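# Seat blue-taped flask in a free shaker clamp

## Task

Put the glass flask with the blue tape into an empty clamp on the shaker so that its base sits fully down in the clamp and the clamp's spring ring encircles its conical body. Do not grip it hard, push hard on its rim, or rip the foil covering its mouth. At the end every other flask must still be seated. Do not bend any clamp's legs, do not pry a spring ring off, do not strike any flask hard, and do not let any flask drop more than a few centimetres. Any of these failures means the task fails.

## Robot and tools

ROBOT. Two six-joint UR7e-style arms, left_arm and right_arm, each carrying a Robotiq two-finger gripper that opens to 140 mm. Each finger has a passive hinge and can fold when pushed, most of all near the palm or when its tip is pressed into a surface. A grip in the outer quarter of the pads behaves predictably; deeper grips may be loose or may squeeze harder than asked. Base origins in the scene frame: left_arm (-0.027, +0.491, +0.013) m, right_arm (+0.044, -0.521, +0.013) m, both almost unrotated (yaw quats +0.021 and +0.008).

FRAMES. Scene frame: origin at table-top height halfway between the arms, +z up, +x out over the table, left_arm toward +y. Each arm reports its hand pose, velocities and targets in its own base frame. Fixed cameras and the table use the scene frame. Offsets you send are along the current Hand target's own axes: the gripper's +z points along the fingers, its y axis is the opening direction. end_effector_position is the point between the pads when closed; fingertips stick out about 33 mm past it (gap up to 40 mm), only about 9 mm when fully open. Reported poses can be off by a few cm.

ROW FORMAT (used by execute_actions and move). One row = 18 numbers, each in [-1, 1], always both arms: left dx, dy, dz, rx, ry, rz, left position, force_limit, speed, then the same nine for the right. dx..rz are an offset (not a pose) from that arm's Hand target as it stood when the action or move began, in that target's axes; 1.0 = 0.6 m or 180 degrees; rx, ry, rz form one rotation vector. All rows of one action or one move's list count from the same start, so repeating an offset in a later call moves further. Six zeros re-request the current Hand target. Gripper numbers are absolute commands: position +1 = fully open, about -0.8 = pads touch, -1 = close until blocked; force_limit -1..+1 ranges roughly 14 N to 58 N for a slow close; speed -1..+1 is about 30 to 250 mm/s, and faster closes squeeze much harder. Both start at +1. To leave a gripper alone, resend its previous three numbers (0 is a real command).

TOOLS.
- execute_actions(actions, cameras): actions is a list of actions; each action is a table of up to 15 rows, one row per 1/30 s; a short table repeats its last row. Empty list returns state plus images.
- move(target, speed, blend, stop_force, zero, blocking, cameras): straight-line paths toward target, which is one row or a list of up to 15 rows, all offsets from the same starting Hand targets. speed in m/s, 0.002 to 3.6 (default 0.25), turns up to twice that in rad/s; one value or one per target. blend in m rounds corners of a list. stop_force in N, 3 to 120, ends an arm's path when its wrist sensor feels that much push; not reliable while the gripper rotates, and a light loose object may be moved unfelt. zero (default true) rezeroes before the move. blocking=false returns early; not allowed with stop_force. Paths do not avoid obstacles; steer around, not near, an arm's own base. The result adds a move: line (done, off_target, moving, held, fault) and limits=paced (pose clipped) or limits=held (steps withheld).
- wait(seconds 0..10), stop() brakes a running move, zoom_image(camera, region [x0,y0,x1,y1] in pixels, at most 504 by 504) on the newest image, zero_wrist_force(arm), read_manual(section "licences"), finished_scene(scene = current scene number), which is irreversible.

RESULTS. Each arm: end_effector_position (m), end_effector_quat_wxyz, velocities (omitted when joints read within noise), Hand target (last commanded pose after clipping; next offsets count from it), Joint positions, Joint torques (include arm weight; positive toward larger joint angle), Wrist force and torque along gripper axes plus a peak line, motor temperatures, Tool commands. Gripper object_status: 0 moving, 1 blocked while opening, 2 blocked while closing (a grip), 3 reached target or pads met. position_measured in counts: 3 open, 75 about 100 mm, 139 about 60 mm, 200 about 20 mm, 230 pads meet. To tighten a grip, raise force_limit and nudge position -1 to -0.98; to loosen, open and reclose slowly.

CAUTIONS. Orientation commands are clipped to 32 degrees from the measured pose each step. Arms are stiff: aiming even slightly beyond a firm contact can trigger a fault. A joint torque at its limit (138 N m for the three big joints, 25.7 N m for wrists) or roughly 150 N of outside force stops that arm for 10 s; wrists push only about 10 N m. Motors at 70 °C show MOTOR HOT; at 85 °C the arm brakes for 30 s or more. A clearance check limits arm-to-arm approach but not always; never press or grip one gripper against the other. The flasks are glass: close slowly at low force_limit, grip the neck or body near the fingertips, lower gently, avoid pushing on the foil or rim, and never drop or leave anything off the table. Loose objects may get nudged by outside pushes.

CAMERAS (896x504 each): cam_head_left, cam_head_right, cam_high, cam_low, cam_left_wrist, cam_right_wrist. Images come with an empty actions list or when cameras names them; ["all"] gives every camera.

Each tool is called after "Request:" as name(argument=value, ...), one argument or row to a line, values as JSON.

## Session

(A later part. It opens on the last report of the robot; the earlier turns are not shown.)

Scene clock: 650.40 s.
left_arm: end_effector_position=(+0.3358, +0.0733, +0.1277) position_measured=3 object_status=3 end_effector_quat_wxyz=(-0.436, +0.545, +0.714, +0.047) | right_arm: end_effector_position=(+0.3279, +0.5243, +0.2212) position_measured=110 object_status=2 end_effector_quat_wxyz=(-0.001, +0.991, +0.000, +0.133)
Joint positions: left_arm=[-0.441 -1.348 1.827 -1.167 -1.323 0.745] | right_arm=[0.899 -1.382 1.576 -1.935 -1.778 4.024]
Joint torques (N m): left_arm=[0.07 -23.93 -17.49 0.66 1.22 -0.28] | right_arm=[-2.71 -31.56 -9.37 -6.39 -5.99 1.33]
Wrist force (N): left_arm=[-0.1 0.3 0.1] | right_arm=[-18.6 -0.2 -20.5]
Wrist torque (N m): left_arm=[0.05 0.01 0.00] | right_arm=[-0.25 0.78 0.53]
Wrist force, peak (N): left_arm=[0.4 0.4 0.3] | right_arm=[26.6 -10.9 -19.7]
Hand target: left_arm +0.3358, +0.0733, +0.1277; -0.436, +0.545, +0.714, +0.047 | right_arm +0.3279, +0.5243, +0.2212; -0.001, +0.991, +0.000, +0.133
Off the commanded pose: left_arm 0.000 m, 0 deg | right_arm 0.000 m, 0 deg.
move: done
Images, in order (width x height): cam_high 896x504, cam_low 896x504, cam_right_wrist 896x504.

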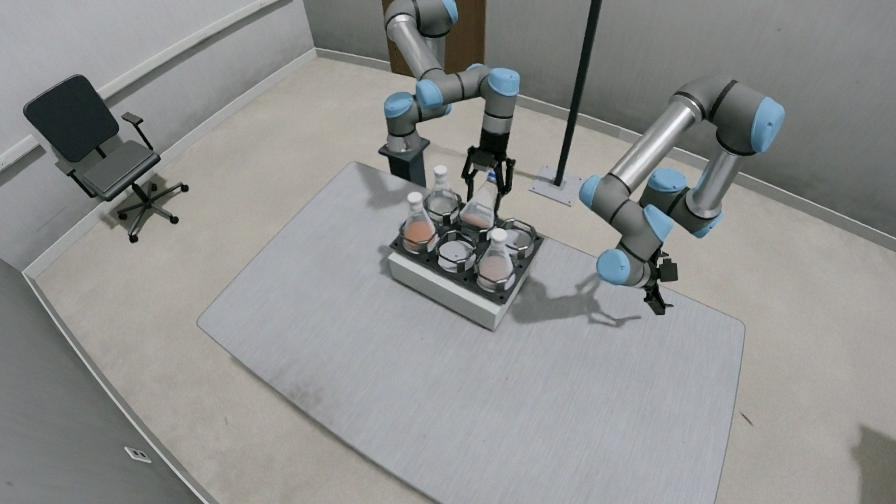

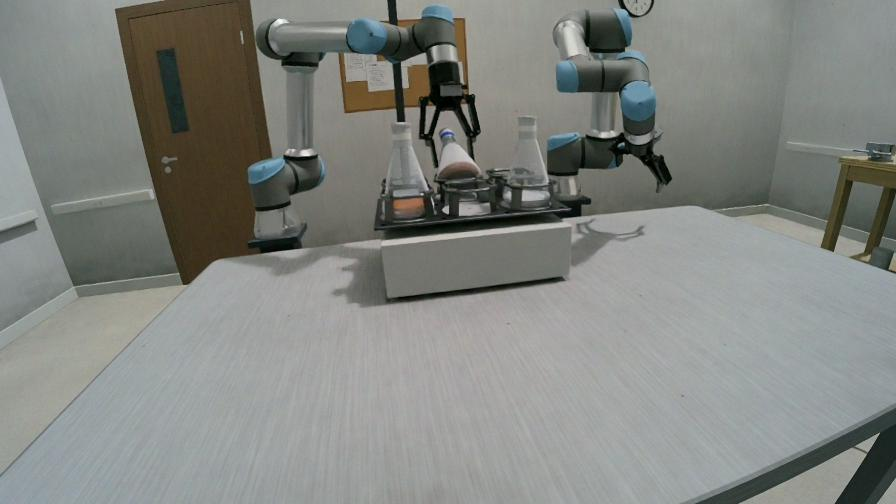

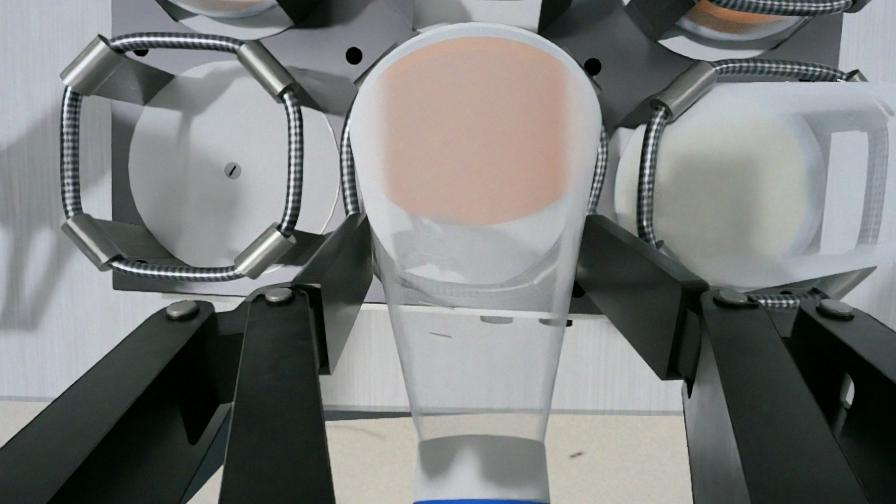

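Request:
move(
  target=[0,0,0,0,0,0,1,-1,-1,0.0238,0,0.020,0,-0.05,0,-1,-0.4,-1],
  speed=0.015,
  stop_force=50,
  cameras=["cam_right_wrist","cam_high","cam_low"],
)

Request:
zoom_image(
  camera="cam_low",
  region=[400, 70, 540, 230],
)

Request:
zoom_image(
  camera="cam_high",
  region=[420, 130, 540, 270],
)

Scene clock: 668.90 s.
left_arm: end_effector_position=(+0.3358, +0.0733, +0.1277) position_measured=3 object_status=3 end_effector_quat_wxyz=(-0.436, +0.545, +0.714, +0.047) | right_arm: end_effector_position=(+0.3407, +0.5283, +0.2131) position_measured=110 object_status=2 end_effector_quat_wxyz=(-0.008, +0.999, +0.000, +0.048)
Joint positions: left_arm=[-0.441 -1.348 1.827 -1.167 -1.323 0.745] | right_arm=[0.815 -1.317 1.468 -1.799 -1.63 3.953]
Joint torques (N m): left_arm=[-0.37 -22.97 -18.68 0.75 1.24 -0.54] | right_arm=[-15.96 -17.75 -0.54 -5.43 -9.53 1.42]
Wrist force (N): left_arm=[0.1 0.1 0.4] | right_arm=[-43.0 -3.5 -47.9]
Wrist torque (N m): left_arm=[0.02 -0.03 0.00] | right_arm=[2.07 1.72 0.38]
Wrist force, peak (N): left_arm=[0.1 0.2 0.5] | right_arm=[-43.1 -3.3 -48.9]
Hand target: left_arm +0.3358, +0.0733, +0.1277; -0.436, +0.545, +0.714, +0.047 | right_arm +0.3448, +0.5243, +0.2134; -0.001, +0.998, +0.000, +0.055
Off the commanded pose: left_arm 0.000 m, 0 deg | right_arm 0.006 m, 1 deg.
move: off_target (right_arm)
Images, in order (width x height): cam_high 896x504, cam_low 896x504, cam_right_wrist 896x504.

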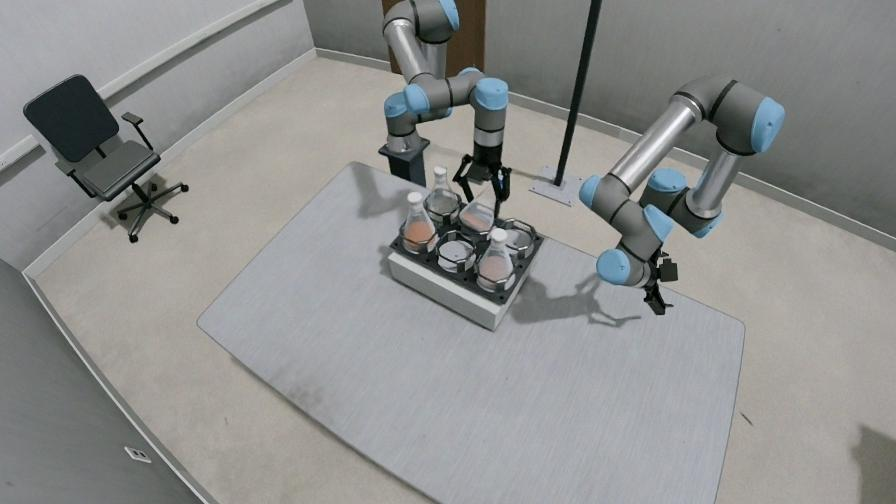

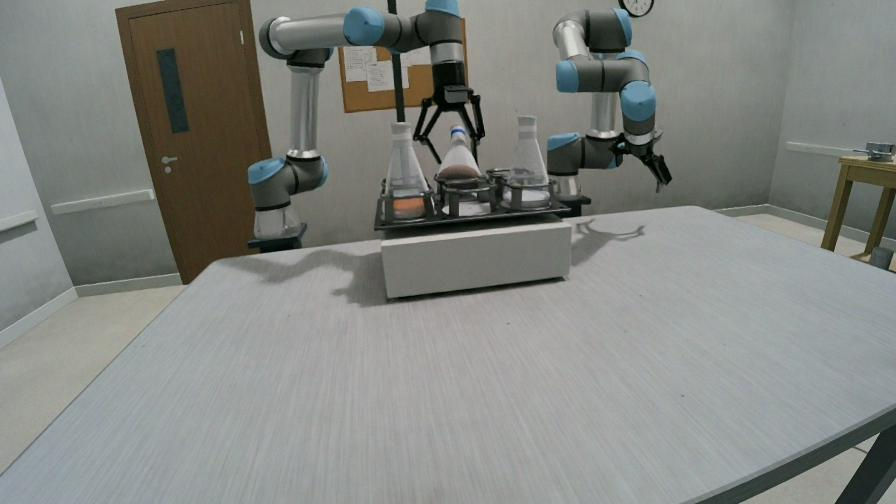

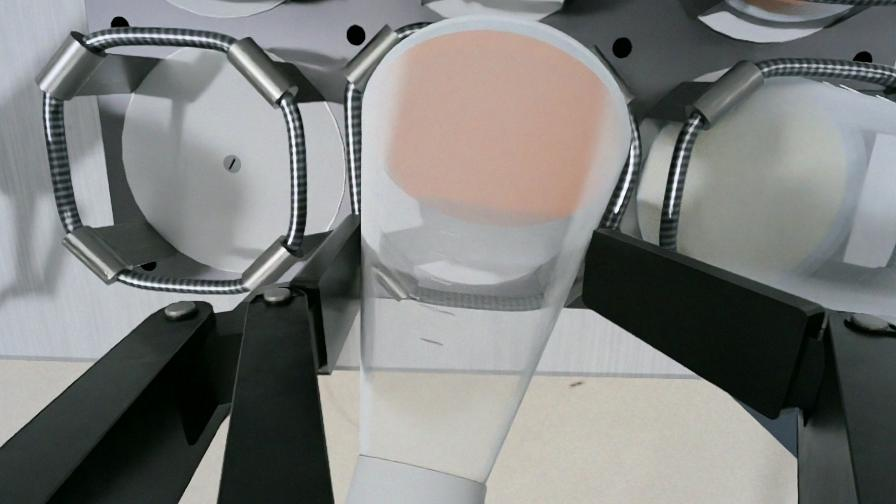

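Scaled by 3.150 from the camera's 896x504 image, which has a finer 1280x720 frame.

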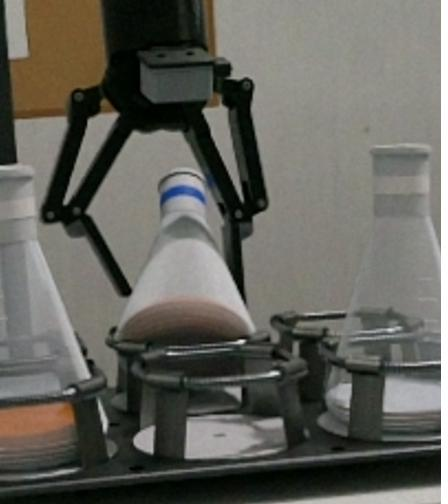

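Scaled by 3.600 from the camera's 896x504 image, which has a finer 1280x720 frame.

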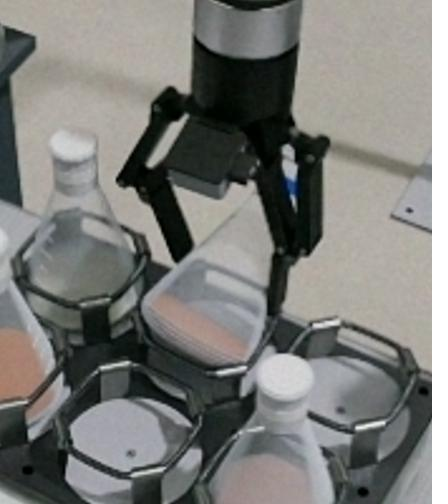

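Request:
move(
  target=[0,0,0,0,0,0,1,-1,-1,-0.018,-0.003,-0.008,0,0.03,0,-1,-0.4,-1],
  speed=0.03,
)

Request:
move(
  target=[0,0,0,0,0,0,1,-1,-1,0,0,0,0,0,0,0.5,-0.5,-1],
  cameras=["cam_right_wrist","cam_high","cam_low"],
)

Request:
zoom_image(
  camera="cam_low",
  region=[400, 70, 540, 230],
)

Request:
zoom_image(
  camera="cam_high",
  region=[420, 130, 540, 270],
)

Scene clock: 679.73 s.
left_arm: end_effector_position=(+0.3358, +0.0733, +0.1277) position_measured=3 object_status=3 end_effector_quat_wxyz=(-0.436, +0.545, +0.714, +0.047) | right_arm: end_effector_position=(+0.3335, +0.5260, +0.2170) position_measured=110 object_status=2 end_effector_quat_wxyz=(-0.001, +0.995, +0.000, +0.102)
Joint positions: left_arm=[-0.441 -1.348 1.827 -1.167 -1.323 0.745] | right_arm=[0.868 -1.356 1.534 -1.884 -1.725 4]
Joint torques (N m): left_arm=[0.65 -23.13 -19.02 0.76 1.45 -0.62] | right_arm=[-10.01 -31.33 -37.19 -0.57 0.18 -0.93]
Wrist force (N): left_arm=[0.1 0.0 0.1] | right_arm=[-4.1 -5.8 3.7]
Wrist torque (N m): left_arm=[0.00 -0.02 0.01] | right_arm=[0.58 0.14 -0.56]
Wrist force, peak (N): left_arm=[0.2 0.3 0.6] | right_arm=[-43.0 -3.5 -48.1]
Hand target: left_arm +0.3358, +0.0733, +0.1277; -0.436, +0.545, +0.714, +0.047 | right_arm +0.3336, +0.5261, +0.2170; -0.001, +0.995, +0.000, +0.102
Off the commanded pose: left_arm 0.000 m, 0 deg | right_arm 0.000 m, 0 deg.
move: done

Scene clock: 680.90 s.
left_arm: end_effector_position=(+0.3358, +0.0733, +0.1277) position_measured=3 object_status=3 end_effector_quat_wxyz=(-0.436, +0.545, +0.714, +0.047) | right_arm: end_effector_position=(+0.3336, +0.5261, +0.2170) position_measured=66 object_status=0 end_effector_quat_wxyz=(-0.001, +0.995, +0.000, +0.102)
Joint positions: left_arm=[-0.441 -1.348 1.827 -1.167 -1.323 0.745] | right_arm=[0.868 -1.356 1.534 -1.884 -1.725 4]
Joint torques (N m): left_arm=[0.51 -22.16 -18.37 0.75 1.27 -0.34] | right_arm=[-3.24 -19.65 -38.27 -4.09 2.48 -1.93]
Wrist force (N): left_arm=[0.2 0.2 0.3] | right_arm=[-1.0 0.1 0.6]
Wrist torque (N m): left_arm=[0.04 -0.05 0.00] | right_arm=[0.18 0.24 -0.20]
Wrist force, peak (N): left_arm=[0.1 0.2 0.4] | right_arm=[-4.4 -5.5 4.6]
Hand target: left_arm +0.3358, +0.0733, +0.1277; -0.436, +0.545, +0.714, +0.047 | right_arm +0.3336, +0.5261, +0.2170; -0.001, +0.995, +0.000, +0.102
Off the commanded pose: left_arm 0.000 m, 0 deg | right_arm 0.000 m, 0 deg.
move: done
Images, in order (width x height): cam_high 896x504, cam_low 896x504, cam_right_wrist 896x504.

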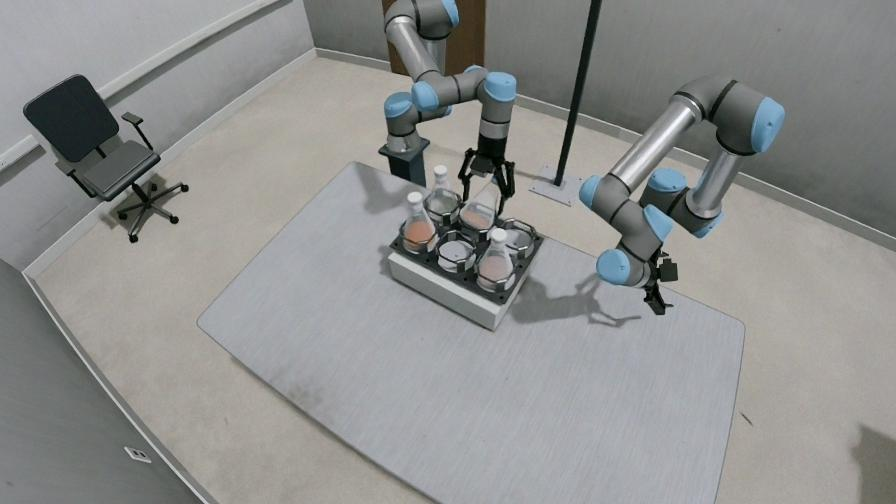

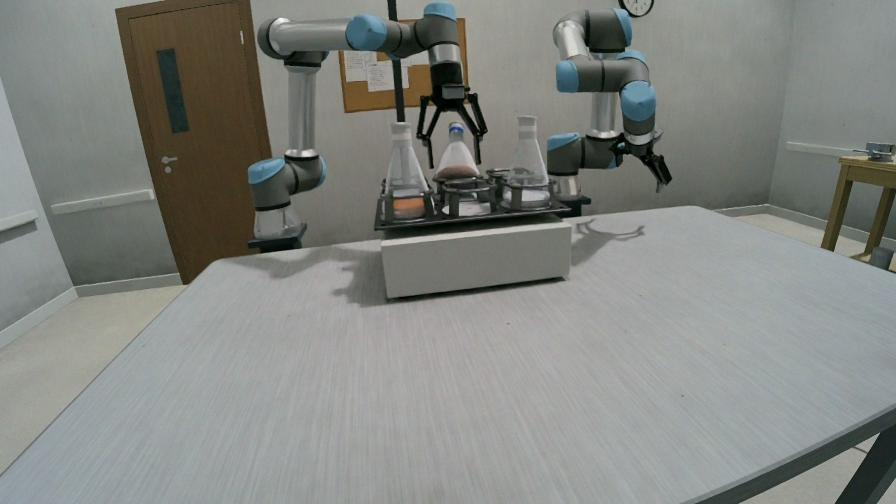

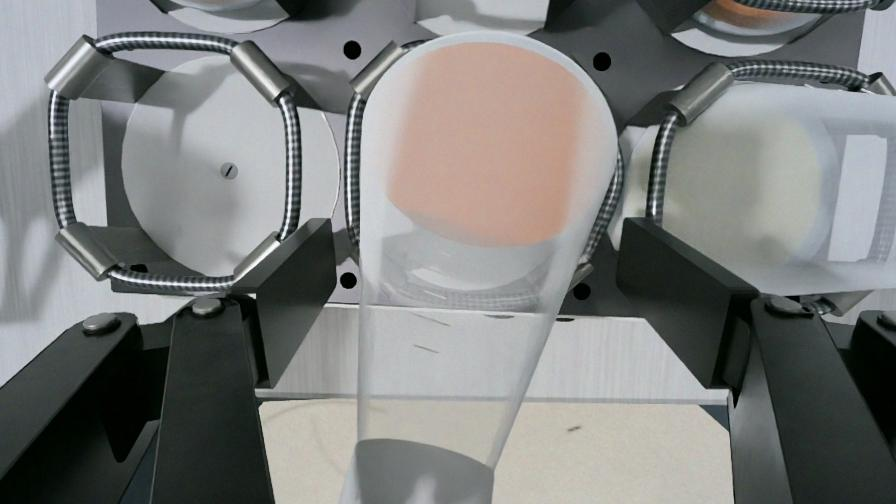

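Scaled by 3.150 from the camera's 896x504 image, which has a finer 1280x720 frame.

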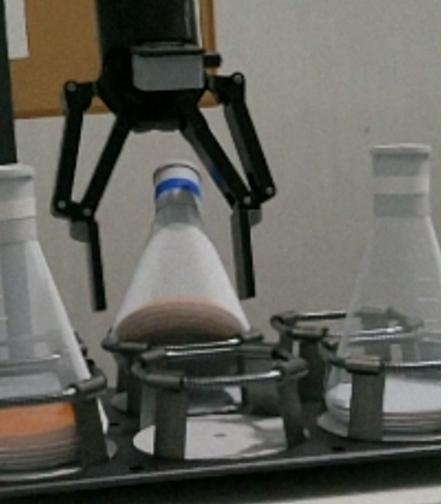

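Scaled by 3.600 from the camera's 896x504 image, which has a finer 1280x720 frame.

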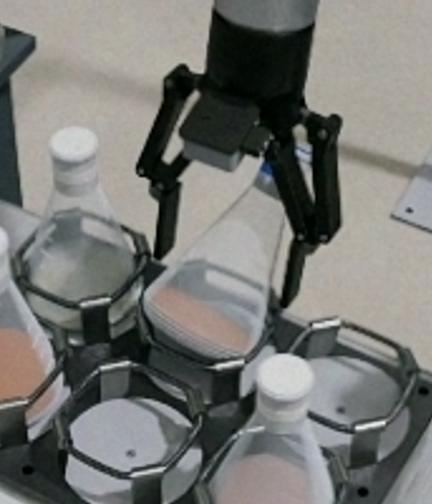

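Request:
move(
  target=[
    [0,0,0,0,0,0,1,-1,-1,0.0575,0,-0.277,0,0,0,0.5,-0.5,-1],
    [0,0,0,0,0,0,1,-1,-1,0.2207,0.01,-0.2435,0,-0.179,0,0.5,-0.5,-1],
    [0,0,0,0,0,0,1,-1,-1,0.2207,0.01,-0.2435,0,-0.179,0,-1,-0.5,-0.5],
    [0,0,0,0,0,0,1,-1,-1,0.1855,0.01,-0.0738,0,-0.179,0,-1,-0.5,-0.5],
  ],
  speed=[0.06,0.12,0.1,0.08],
  cameras=["cam_right_wrist","cam_high","cam_low"],
)

Request:
zoom_image(
  camera="cam_low",
  region=[400, 70, 540, 230],
)

Request:
zoom_image(
  camera="cam_high",
  region=[420, 130, 540, 270],
)

Scene clock: 725.63 s.
left_arm: end_effector_position=(+0.3358, +0.0733, +0.1277) position_measured=3 object_status=3 end_effector_quat_wxyz=(-0.436, +0.545, +0.714, +0.047) | right_arm: end_effector_position=(+0.4335, +0.5199, +0.2829) position_measured=232 object_status=3 end_effector_quat_wxyz=(-0.001, +0.984, +0.000, -0.178)
Joint positions: left_arm=[-0.441 -1.348 1.827 -1.167 -1.323 0.745] | right_arm=[0.585 -0.89 0.602 -0.982 -1.374 3.696]
Joint torques (N m): left_arm=[-0.95 -21.93 -18.39 1.04 1.5 -0.58] | right_arm=[-2.81 -59.65 -37.53 0.06 2.04 -1.35]
Wrist force (N): left_arm=[-0.1 0.0 0.1] | right_arm=[-2.2 1.4 0.8]
Wrist torque (N m): left_arm=[0.01 0.03 0.01] | right_arm=[0.45 0.59 -0.28]
Wrist force, peak (N): left_arm=[0.2 0.4 0.4] | right_arm=[-2.6 1.7 -0.4]
Hand target: left_arm +0.3358, +0.0733, +0.1277; -0.436, +0.545, +0.714, +0.047 | right_arm +0.4336, +0.5199, +0.2830; -0.001, +0.984, +0.000, -0.178
Off the commanded pose: left_arm 0.000 m, 0 deg | right_arm 0.000 m, 0 deg.
elbow stopped short (right arm): the move would have taken joint 3 (elbow) straighter than the controller allows.
move: done; target 3's new numbers were sent with right_arm's hand 0.001 m and 5 deg from that target
Images, in order (width x height): cam_high 896x504, cam_low 896x504, cam_right_wrist 896x504.

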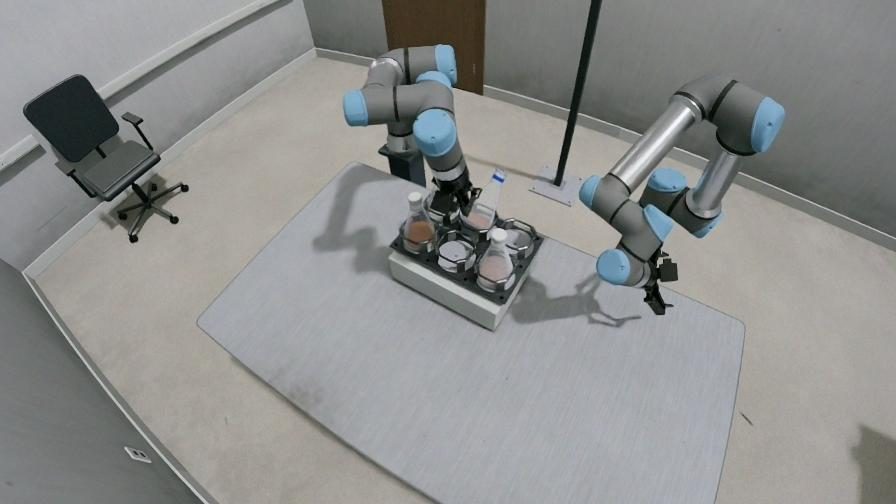

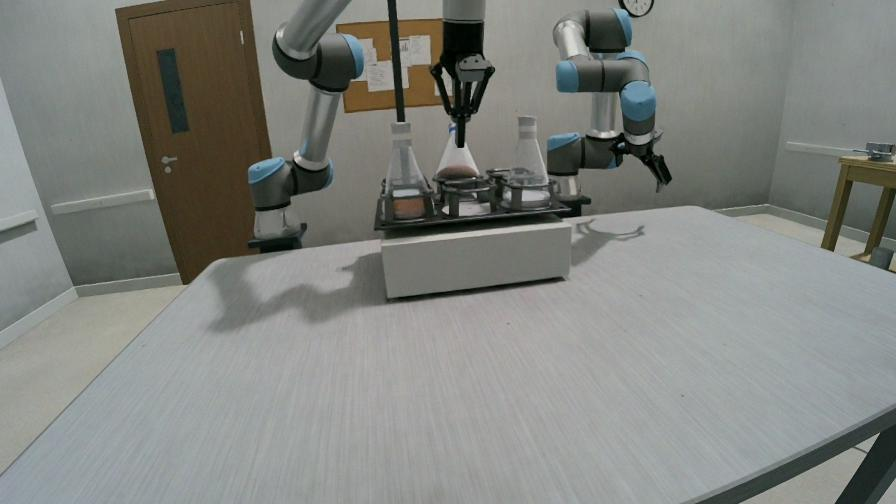

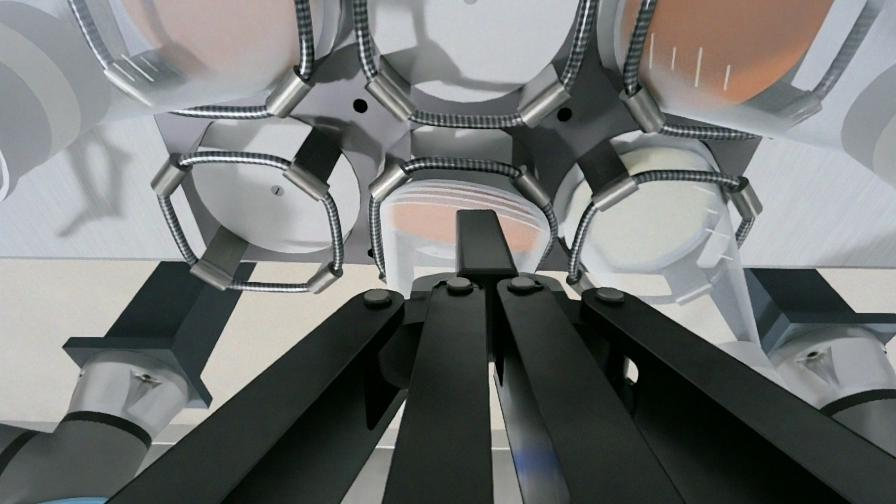

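Scaled by 3.150 from the camera's 896x504 image, which has a finer 1280x720 frame.

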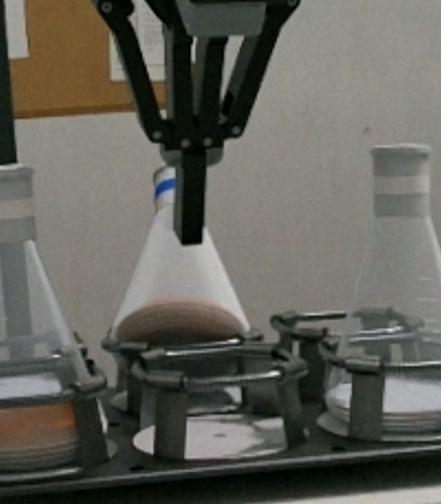

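Scaled by 3.600 from the camera's 896x504 image, which has a finer 1280x720 frame.

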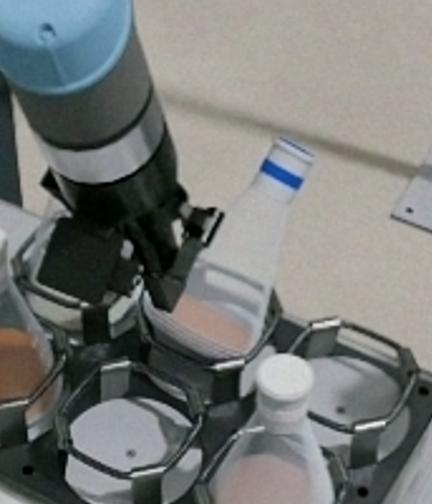

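Request:
move(
  target=[0,0,0,0,0,0,1,-1,-1,0,0,0.12,0,0,0,-1,-0.5,-0.5],
  speed=0.02,
  stop_force=26,
  cameras=["cam_right_wrist","cam_high","cam_low"],
)

Request:
zoom_image(
  camera="cam_low",
  region=[400, 70, 540, 230],
)

Request:
zoom_image(
  camera="cam_right_wrist",
  region=[320, 100, 640, 300],
)

Scene clock: 737.37 s.
left_arm: end_effector_position=(+0.3358, +0.0733, +0.1277) position_measured=3 object_status=3 end_effector_quat_wxyz=(-0.436, +0.545, +0.714, +0.047) | right_arm: end_effector_position=(+0.4161, +0.5200, +0.2359) position_measured=232 object_status=3 end_effector_quat_wxyz=(-0.001, +0.984, +0.000, -0.178)
Joint positions: left_arm=[-0.441 -1.348 1.827 -1.167 -1.323 0.745] | right_arm=[0.598 -0.967 0.854 -1.16 -1.37 3.71]
Joint torques (N m): left_arm=[0.19 -21.79 -18.46 0.77 1.46 -0.52] | right_arm=[-0.84 -31.38 -27.43 -0.06 1.61 -1.9]
Wrist force (N): left_arm=[0.1 0.2 0.2] | right_arm=[10.4 -0.2 -10.0]
Wrist torque (N m): left_arm=[0.03 -0.03 0.00] | right_arm=[0.50 0.36 -0.39]
Wrist force, peak (N): left_arm=[0.2 0.1 0.5] | right_arm=[14.8 0.0 -26.8]
Hand target: left_arm +0.3358, +0.0733, +0.1277; -0.436, +0.545, +0.714, +0.047 | right_arm +0.4161, +0.5200, +0.2359; -0.001, +0.984, +0.000, -0.178 (not the last commanded pose)
Off the commanded pose: left_arm 0.000 m, 0 deg | right_arm 0.022 m, 0 deg.
move: contact (right_arm)
Images, in order (width x height): cam_high 896x504, cam_low 896x504, cam_right_wrist 896x504.

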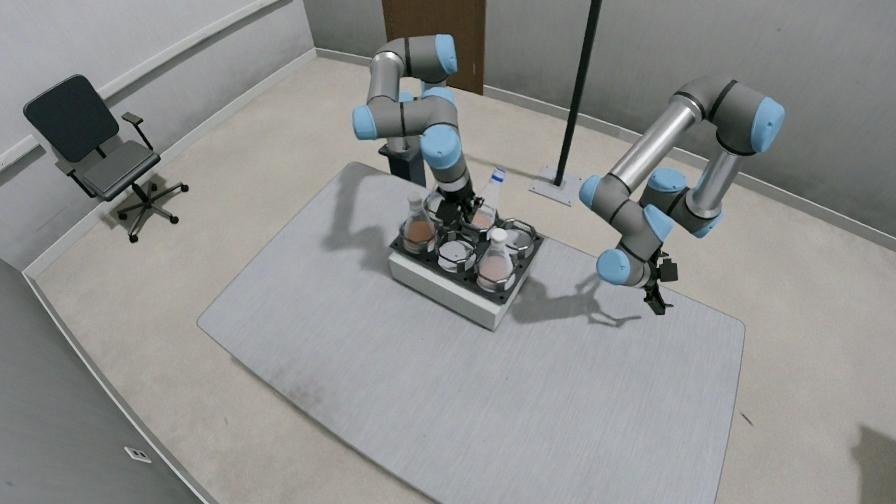

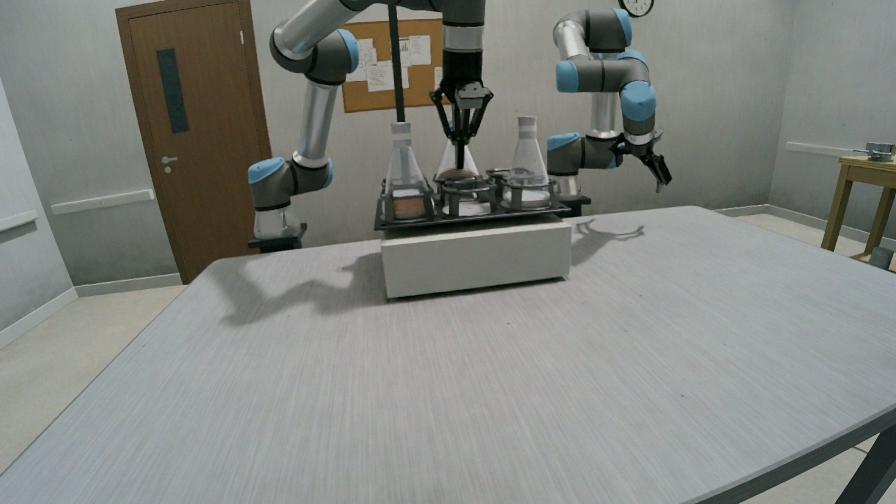

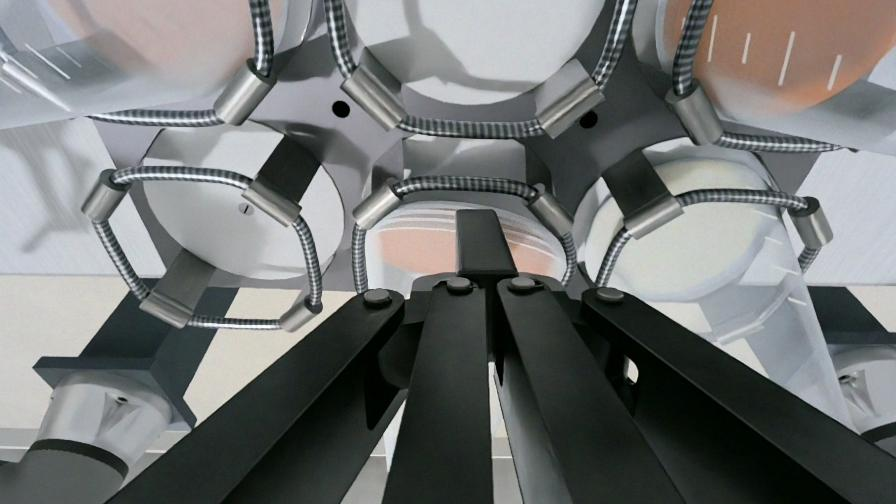

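Scaled by 3.150 from the camera's 896x504 image, which has a finer 1280x720 frame.

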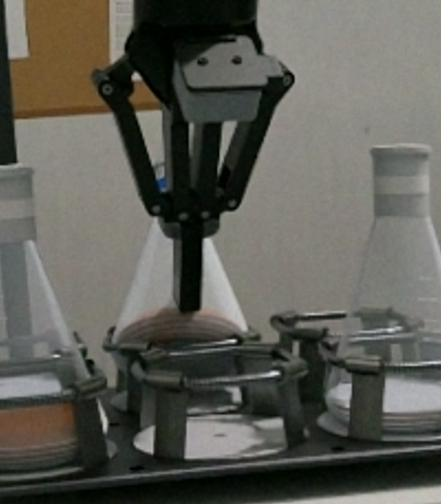

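Scaled by 1.575 from the camera's 896x504 image, which has a finer 1280x720 frame.

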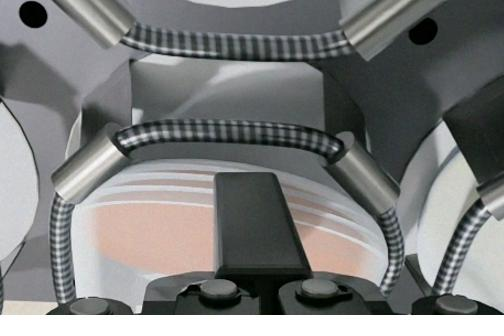

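Request:
move(
  target=[0,0,0,0,0,0,1,-1,-1,0.01,0,0.08,0,0,0,-1,-0.5,-0.5],
  speed=0.01,
  stop_force=34,
  cameras=["cam_right_wrist","cam_high","cam_low"],
)

Request:
zoom_image(
  camera="cam_low",
  region=[400, 70, 540, 230],
)

Request:
zoom_image(
  camera="cam_right_wrist",
  region=[320, 100, 640, 300],
)

Scene clock: 750.13 s.
left_arm: end_effector_position=(+0.3358, +0.0733, +0.1277) position_measured=3 object_status=3 end_effector_quat_wxyz=(-0.436, +0.545, +0.714, +0.047) | right_arm: end_effector_position=(+0.4229, +0.5270, +0.2053) position_measured=232 object_status=3 end_effector_quat_wxyz=(-0.012, +0.988, +0.003, -0.156)
Joint positions: left_arm=[-0.441 -1.348 1.827 -1.167 -1.323 0.745] | right_arm=[0.604 -0.989 0.968 -1.302 -1.376 3.716]
Joint torques (N m): left_arm=[1.35 -22.48 -18.43 1.26 1.48 -0.7] | right_arm=[20.15 -22.55 -13.17 8.22 9.83 -2.05]
Wrist force (N): left_arm=[0.2 0.0 0.3] | right_arm=[37.0 12.8 -33.6]
Wrist torque (N m): left_arm=[0.00 -0.05 0.00] | right_arm=[0.01 0.30 -0.59]
Wrist force, peak (N): left_arm=[0.0 0.3 0.5] | right_arm=[41.2 21.9 -43.5]
Hand target: left_arm +0.3358, +0.0733, +0.1277; -0.436, +0.545, +0.714, +0.047 | right_arm +0.4225, +0.5272, +0.2054; -0.012, +0.988, +0.003, -0.156 (not the last commanded pose)
Off the commanded pose: left_arm 0.000 m, 0 deg | right_arm 0.025 m, 3 deg.
move: contact (right_arm)
Images, in order (width x height): cam_high 896x504, cam_low 896x504, cam_right_wrist 896x504.

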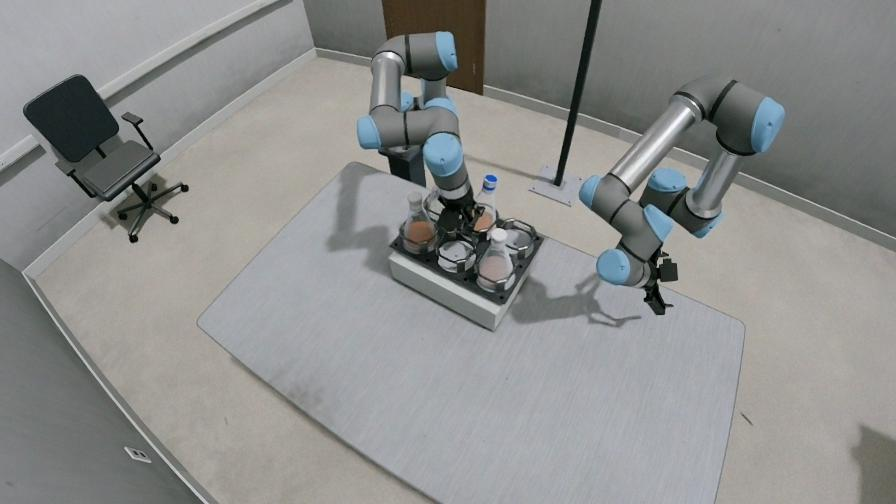

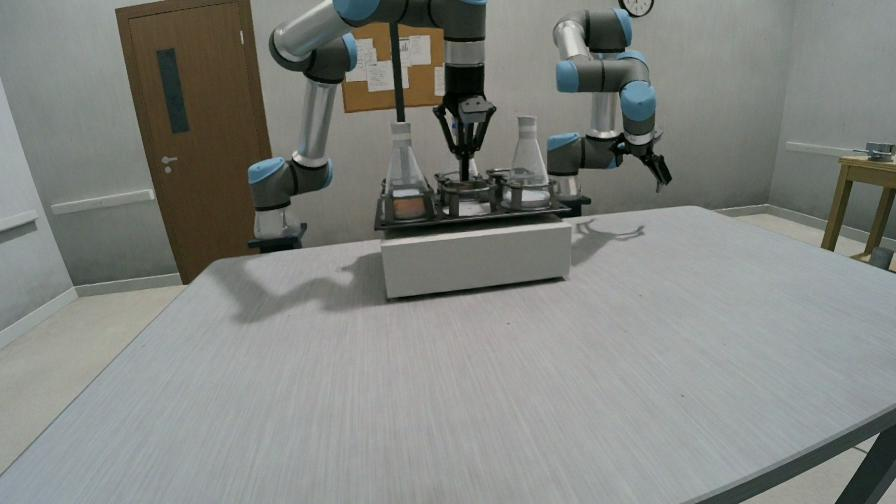

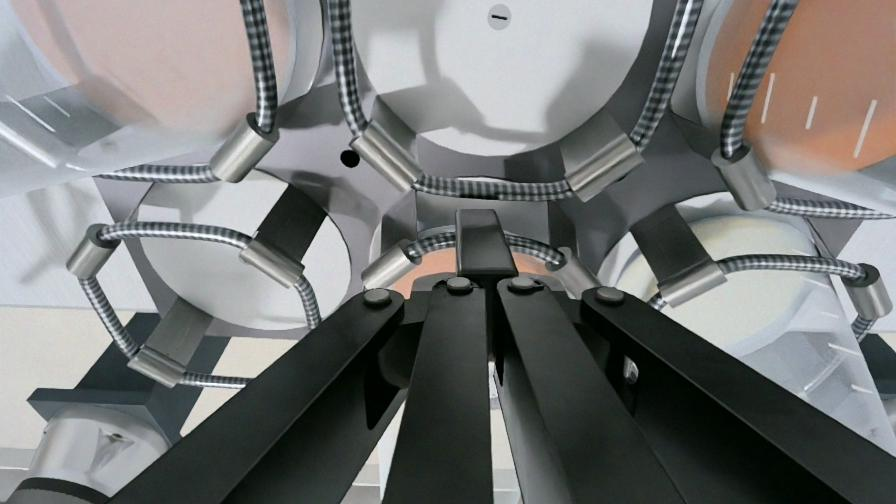

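Scaled by 3.150 from the camera's 896x504 image, which has a finer 1280x720 frame.

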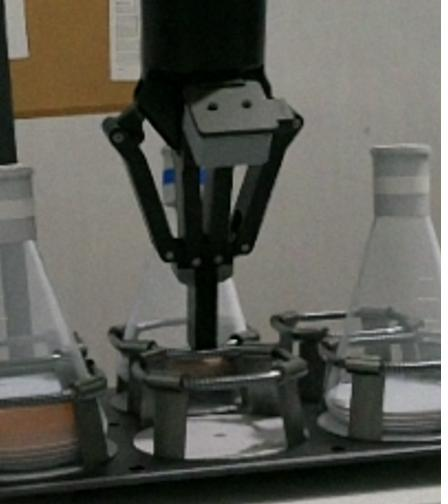

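Scaled by 1.575 from the camera's 896x504 image, which has a finer 1280x720 frame.

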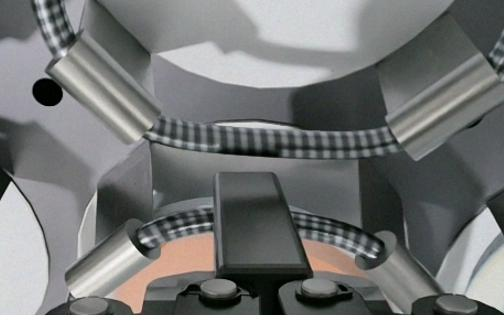

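Request:
move(
  target=[
    [0,0,0,0,0,0,1,-1,-1,0.02,0,-0.04,0,0,0,-1,-0.5,-0.5],
    [0,0,0,0,0,0,1,-1,-1,0.05,0,-0.24,0,0,0,-1,-0.5,-0.5],
  ],
  speed=[0.03,0.1],
  cameras=["cam_right_wrist","cam_high","cam_low"],
)

Request:
zoom_image(
  camera="cam_low",
  region=[400, 70, 540, 230],
)

Request:
zoom_image(
  camera="cam_high",
  region=[420, 130, 540, 270],
)

Request:
zoom_image(
  camera="cam_right_wrist",
  region=[320, 50, 640, 300],
)

Scene clock: 761.63 s.
left_arm: end_effector_position=(+0.3358, +0.0733, +0.1277) position_measured=3 object_status=3 end_effector_quat_wxyz=(-0.436, +0.545, +0.714, +0.047) | right_arm: end_effector_position=(+0.4947, +0.5235, +0.3322) position_measured=232 object_status=3 end_effector_quat_wxyz=(-0.036, +0.990, -0.001, -0.134) end_effector_velocity=(+0.001, -0.002, +0.000) end_effector_angular_velocity=(-0.003, -0.002, +0.000)
Joint positions: left_arm=[-0.441 -1.348 1.827 -1.167 -1.323 0.745] | right_arm=[0.54 -0.657 0.035 -0.753 -1.372 3.664]
Joint velocities: left_arm=[within noise] | right_arm=[-0.001 0.002 -0.005 0.003 -0.004 0]
Joint torques (N m): left_arm=[-0.71 -21.08 -18.92 1.22 1.48 -0.62] | right_arm=[6.72 -43.08 -35.96 -0.31 -1.77 1.47]
Wrist force (N): left_arm=[0.1 0.0 0.3] | right_arm=[-1.8 1.8 0.9]
Wrist torque (N m): left_arm=[0.00 -0.04 0.00] | right_arm=[0.52 0.49 -0.23]
Wrist force, peak (N): left_arm=[-0.1 0.2 0.5] | right_arm=[36.8 12.7 -34.8]
Hand target: left_arm +0.3358, +0.0733, +0.1277; -0.436, +0.545, +0.714, +0.047 | right_arm +0.4955, +0.5242, +0.3330; -0.012, +0.988, +0.003, -0.156
Off the commanded pose: left_arm 0.000 m, 0 deg | right_arm 0.001 m, 4 deg.
elbow stopped short (right arm): the move would have taken joint 3 (elbow) straighter than the controller allows.
move: off_target (right_arm)
Images, in order (width x height): cam_high 896x504, cam_low 896x504, cam_right_wrist 896x504.

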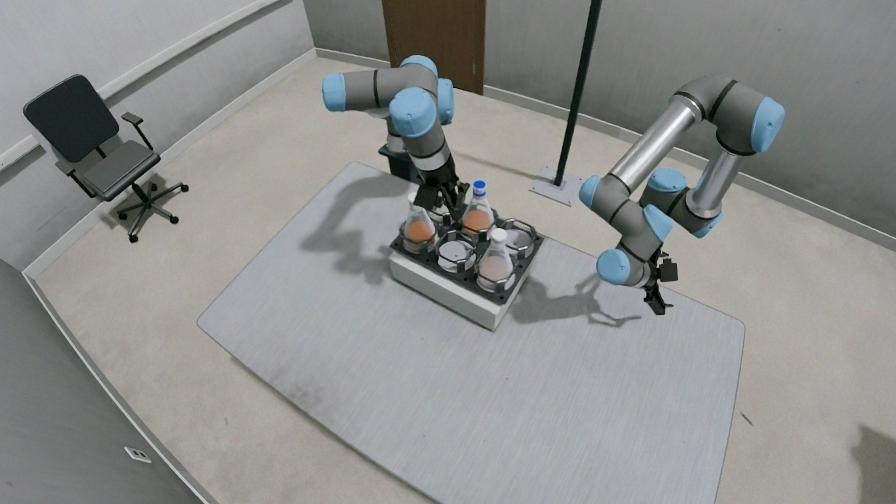

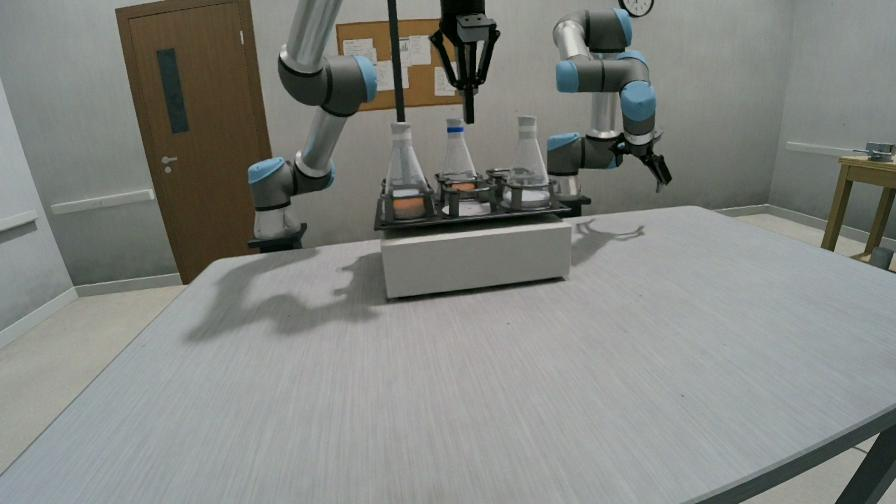

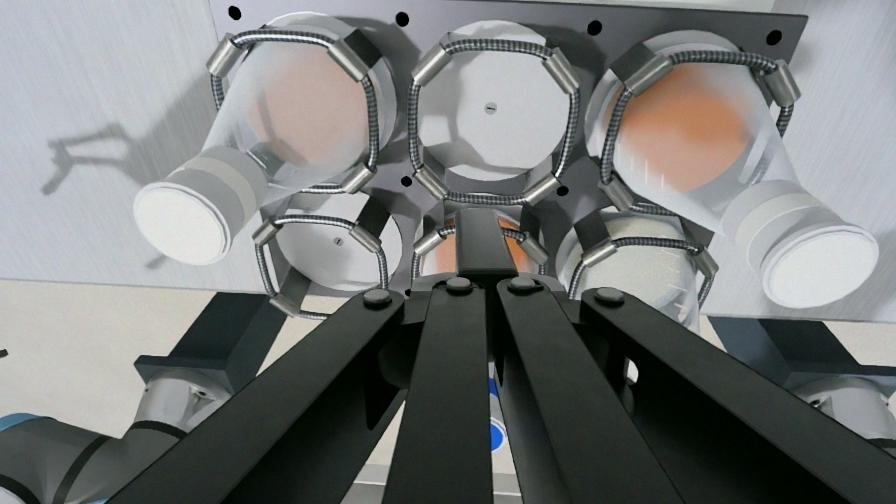

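Scaled by 3.150 from the camera's 896x504 image, which has a finer 1280x720 frame.

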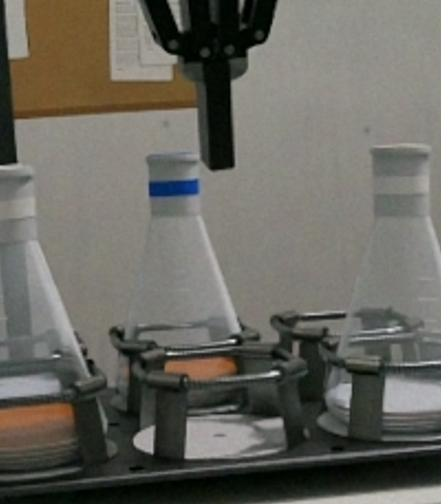

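Scaled by 3.600 from the camera's 896x504 image, which has a finer 1280x720 frame.

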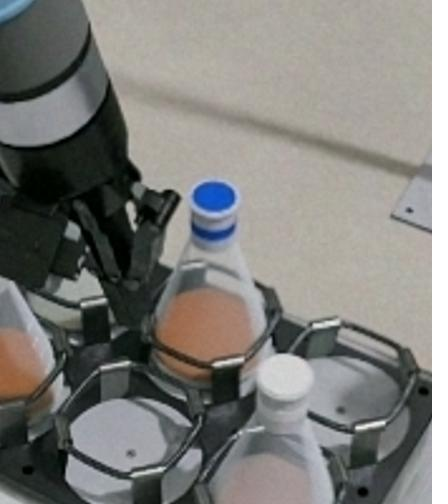

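Scaled by 1.575 from the camera's 896x504 image, which has a finer 1280x720 frame.

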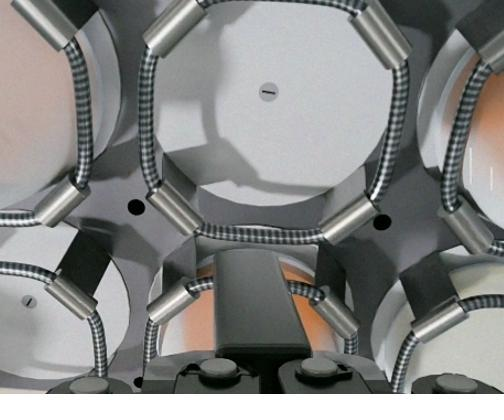

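Request:
finished_scene(
  scene=2,
)

The scene is finished: the task was done.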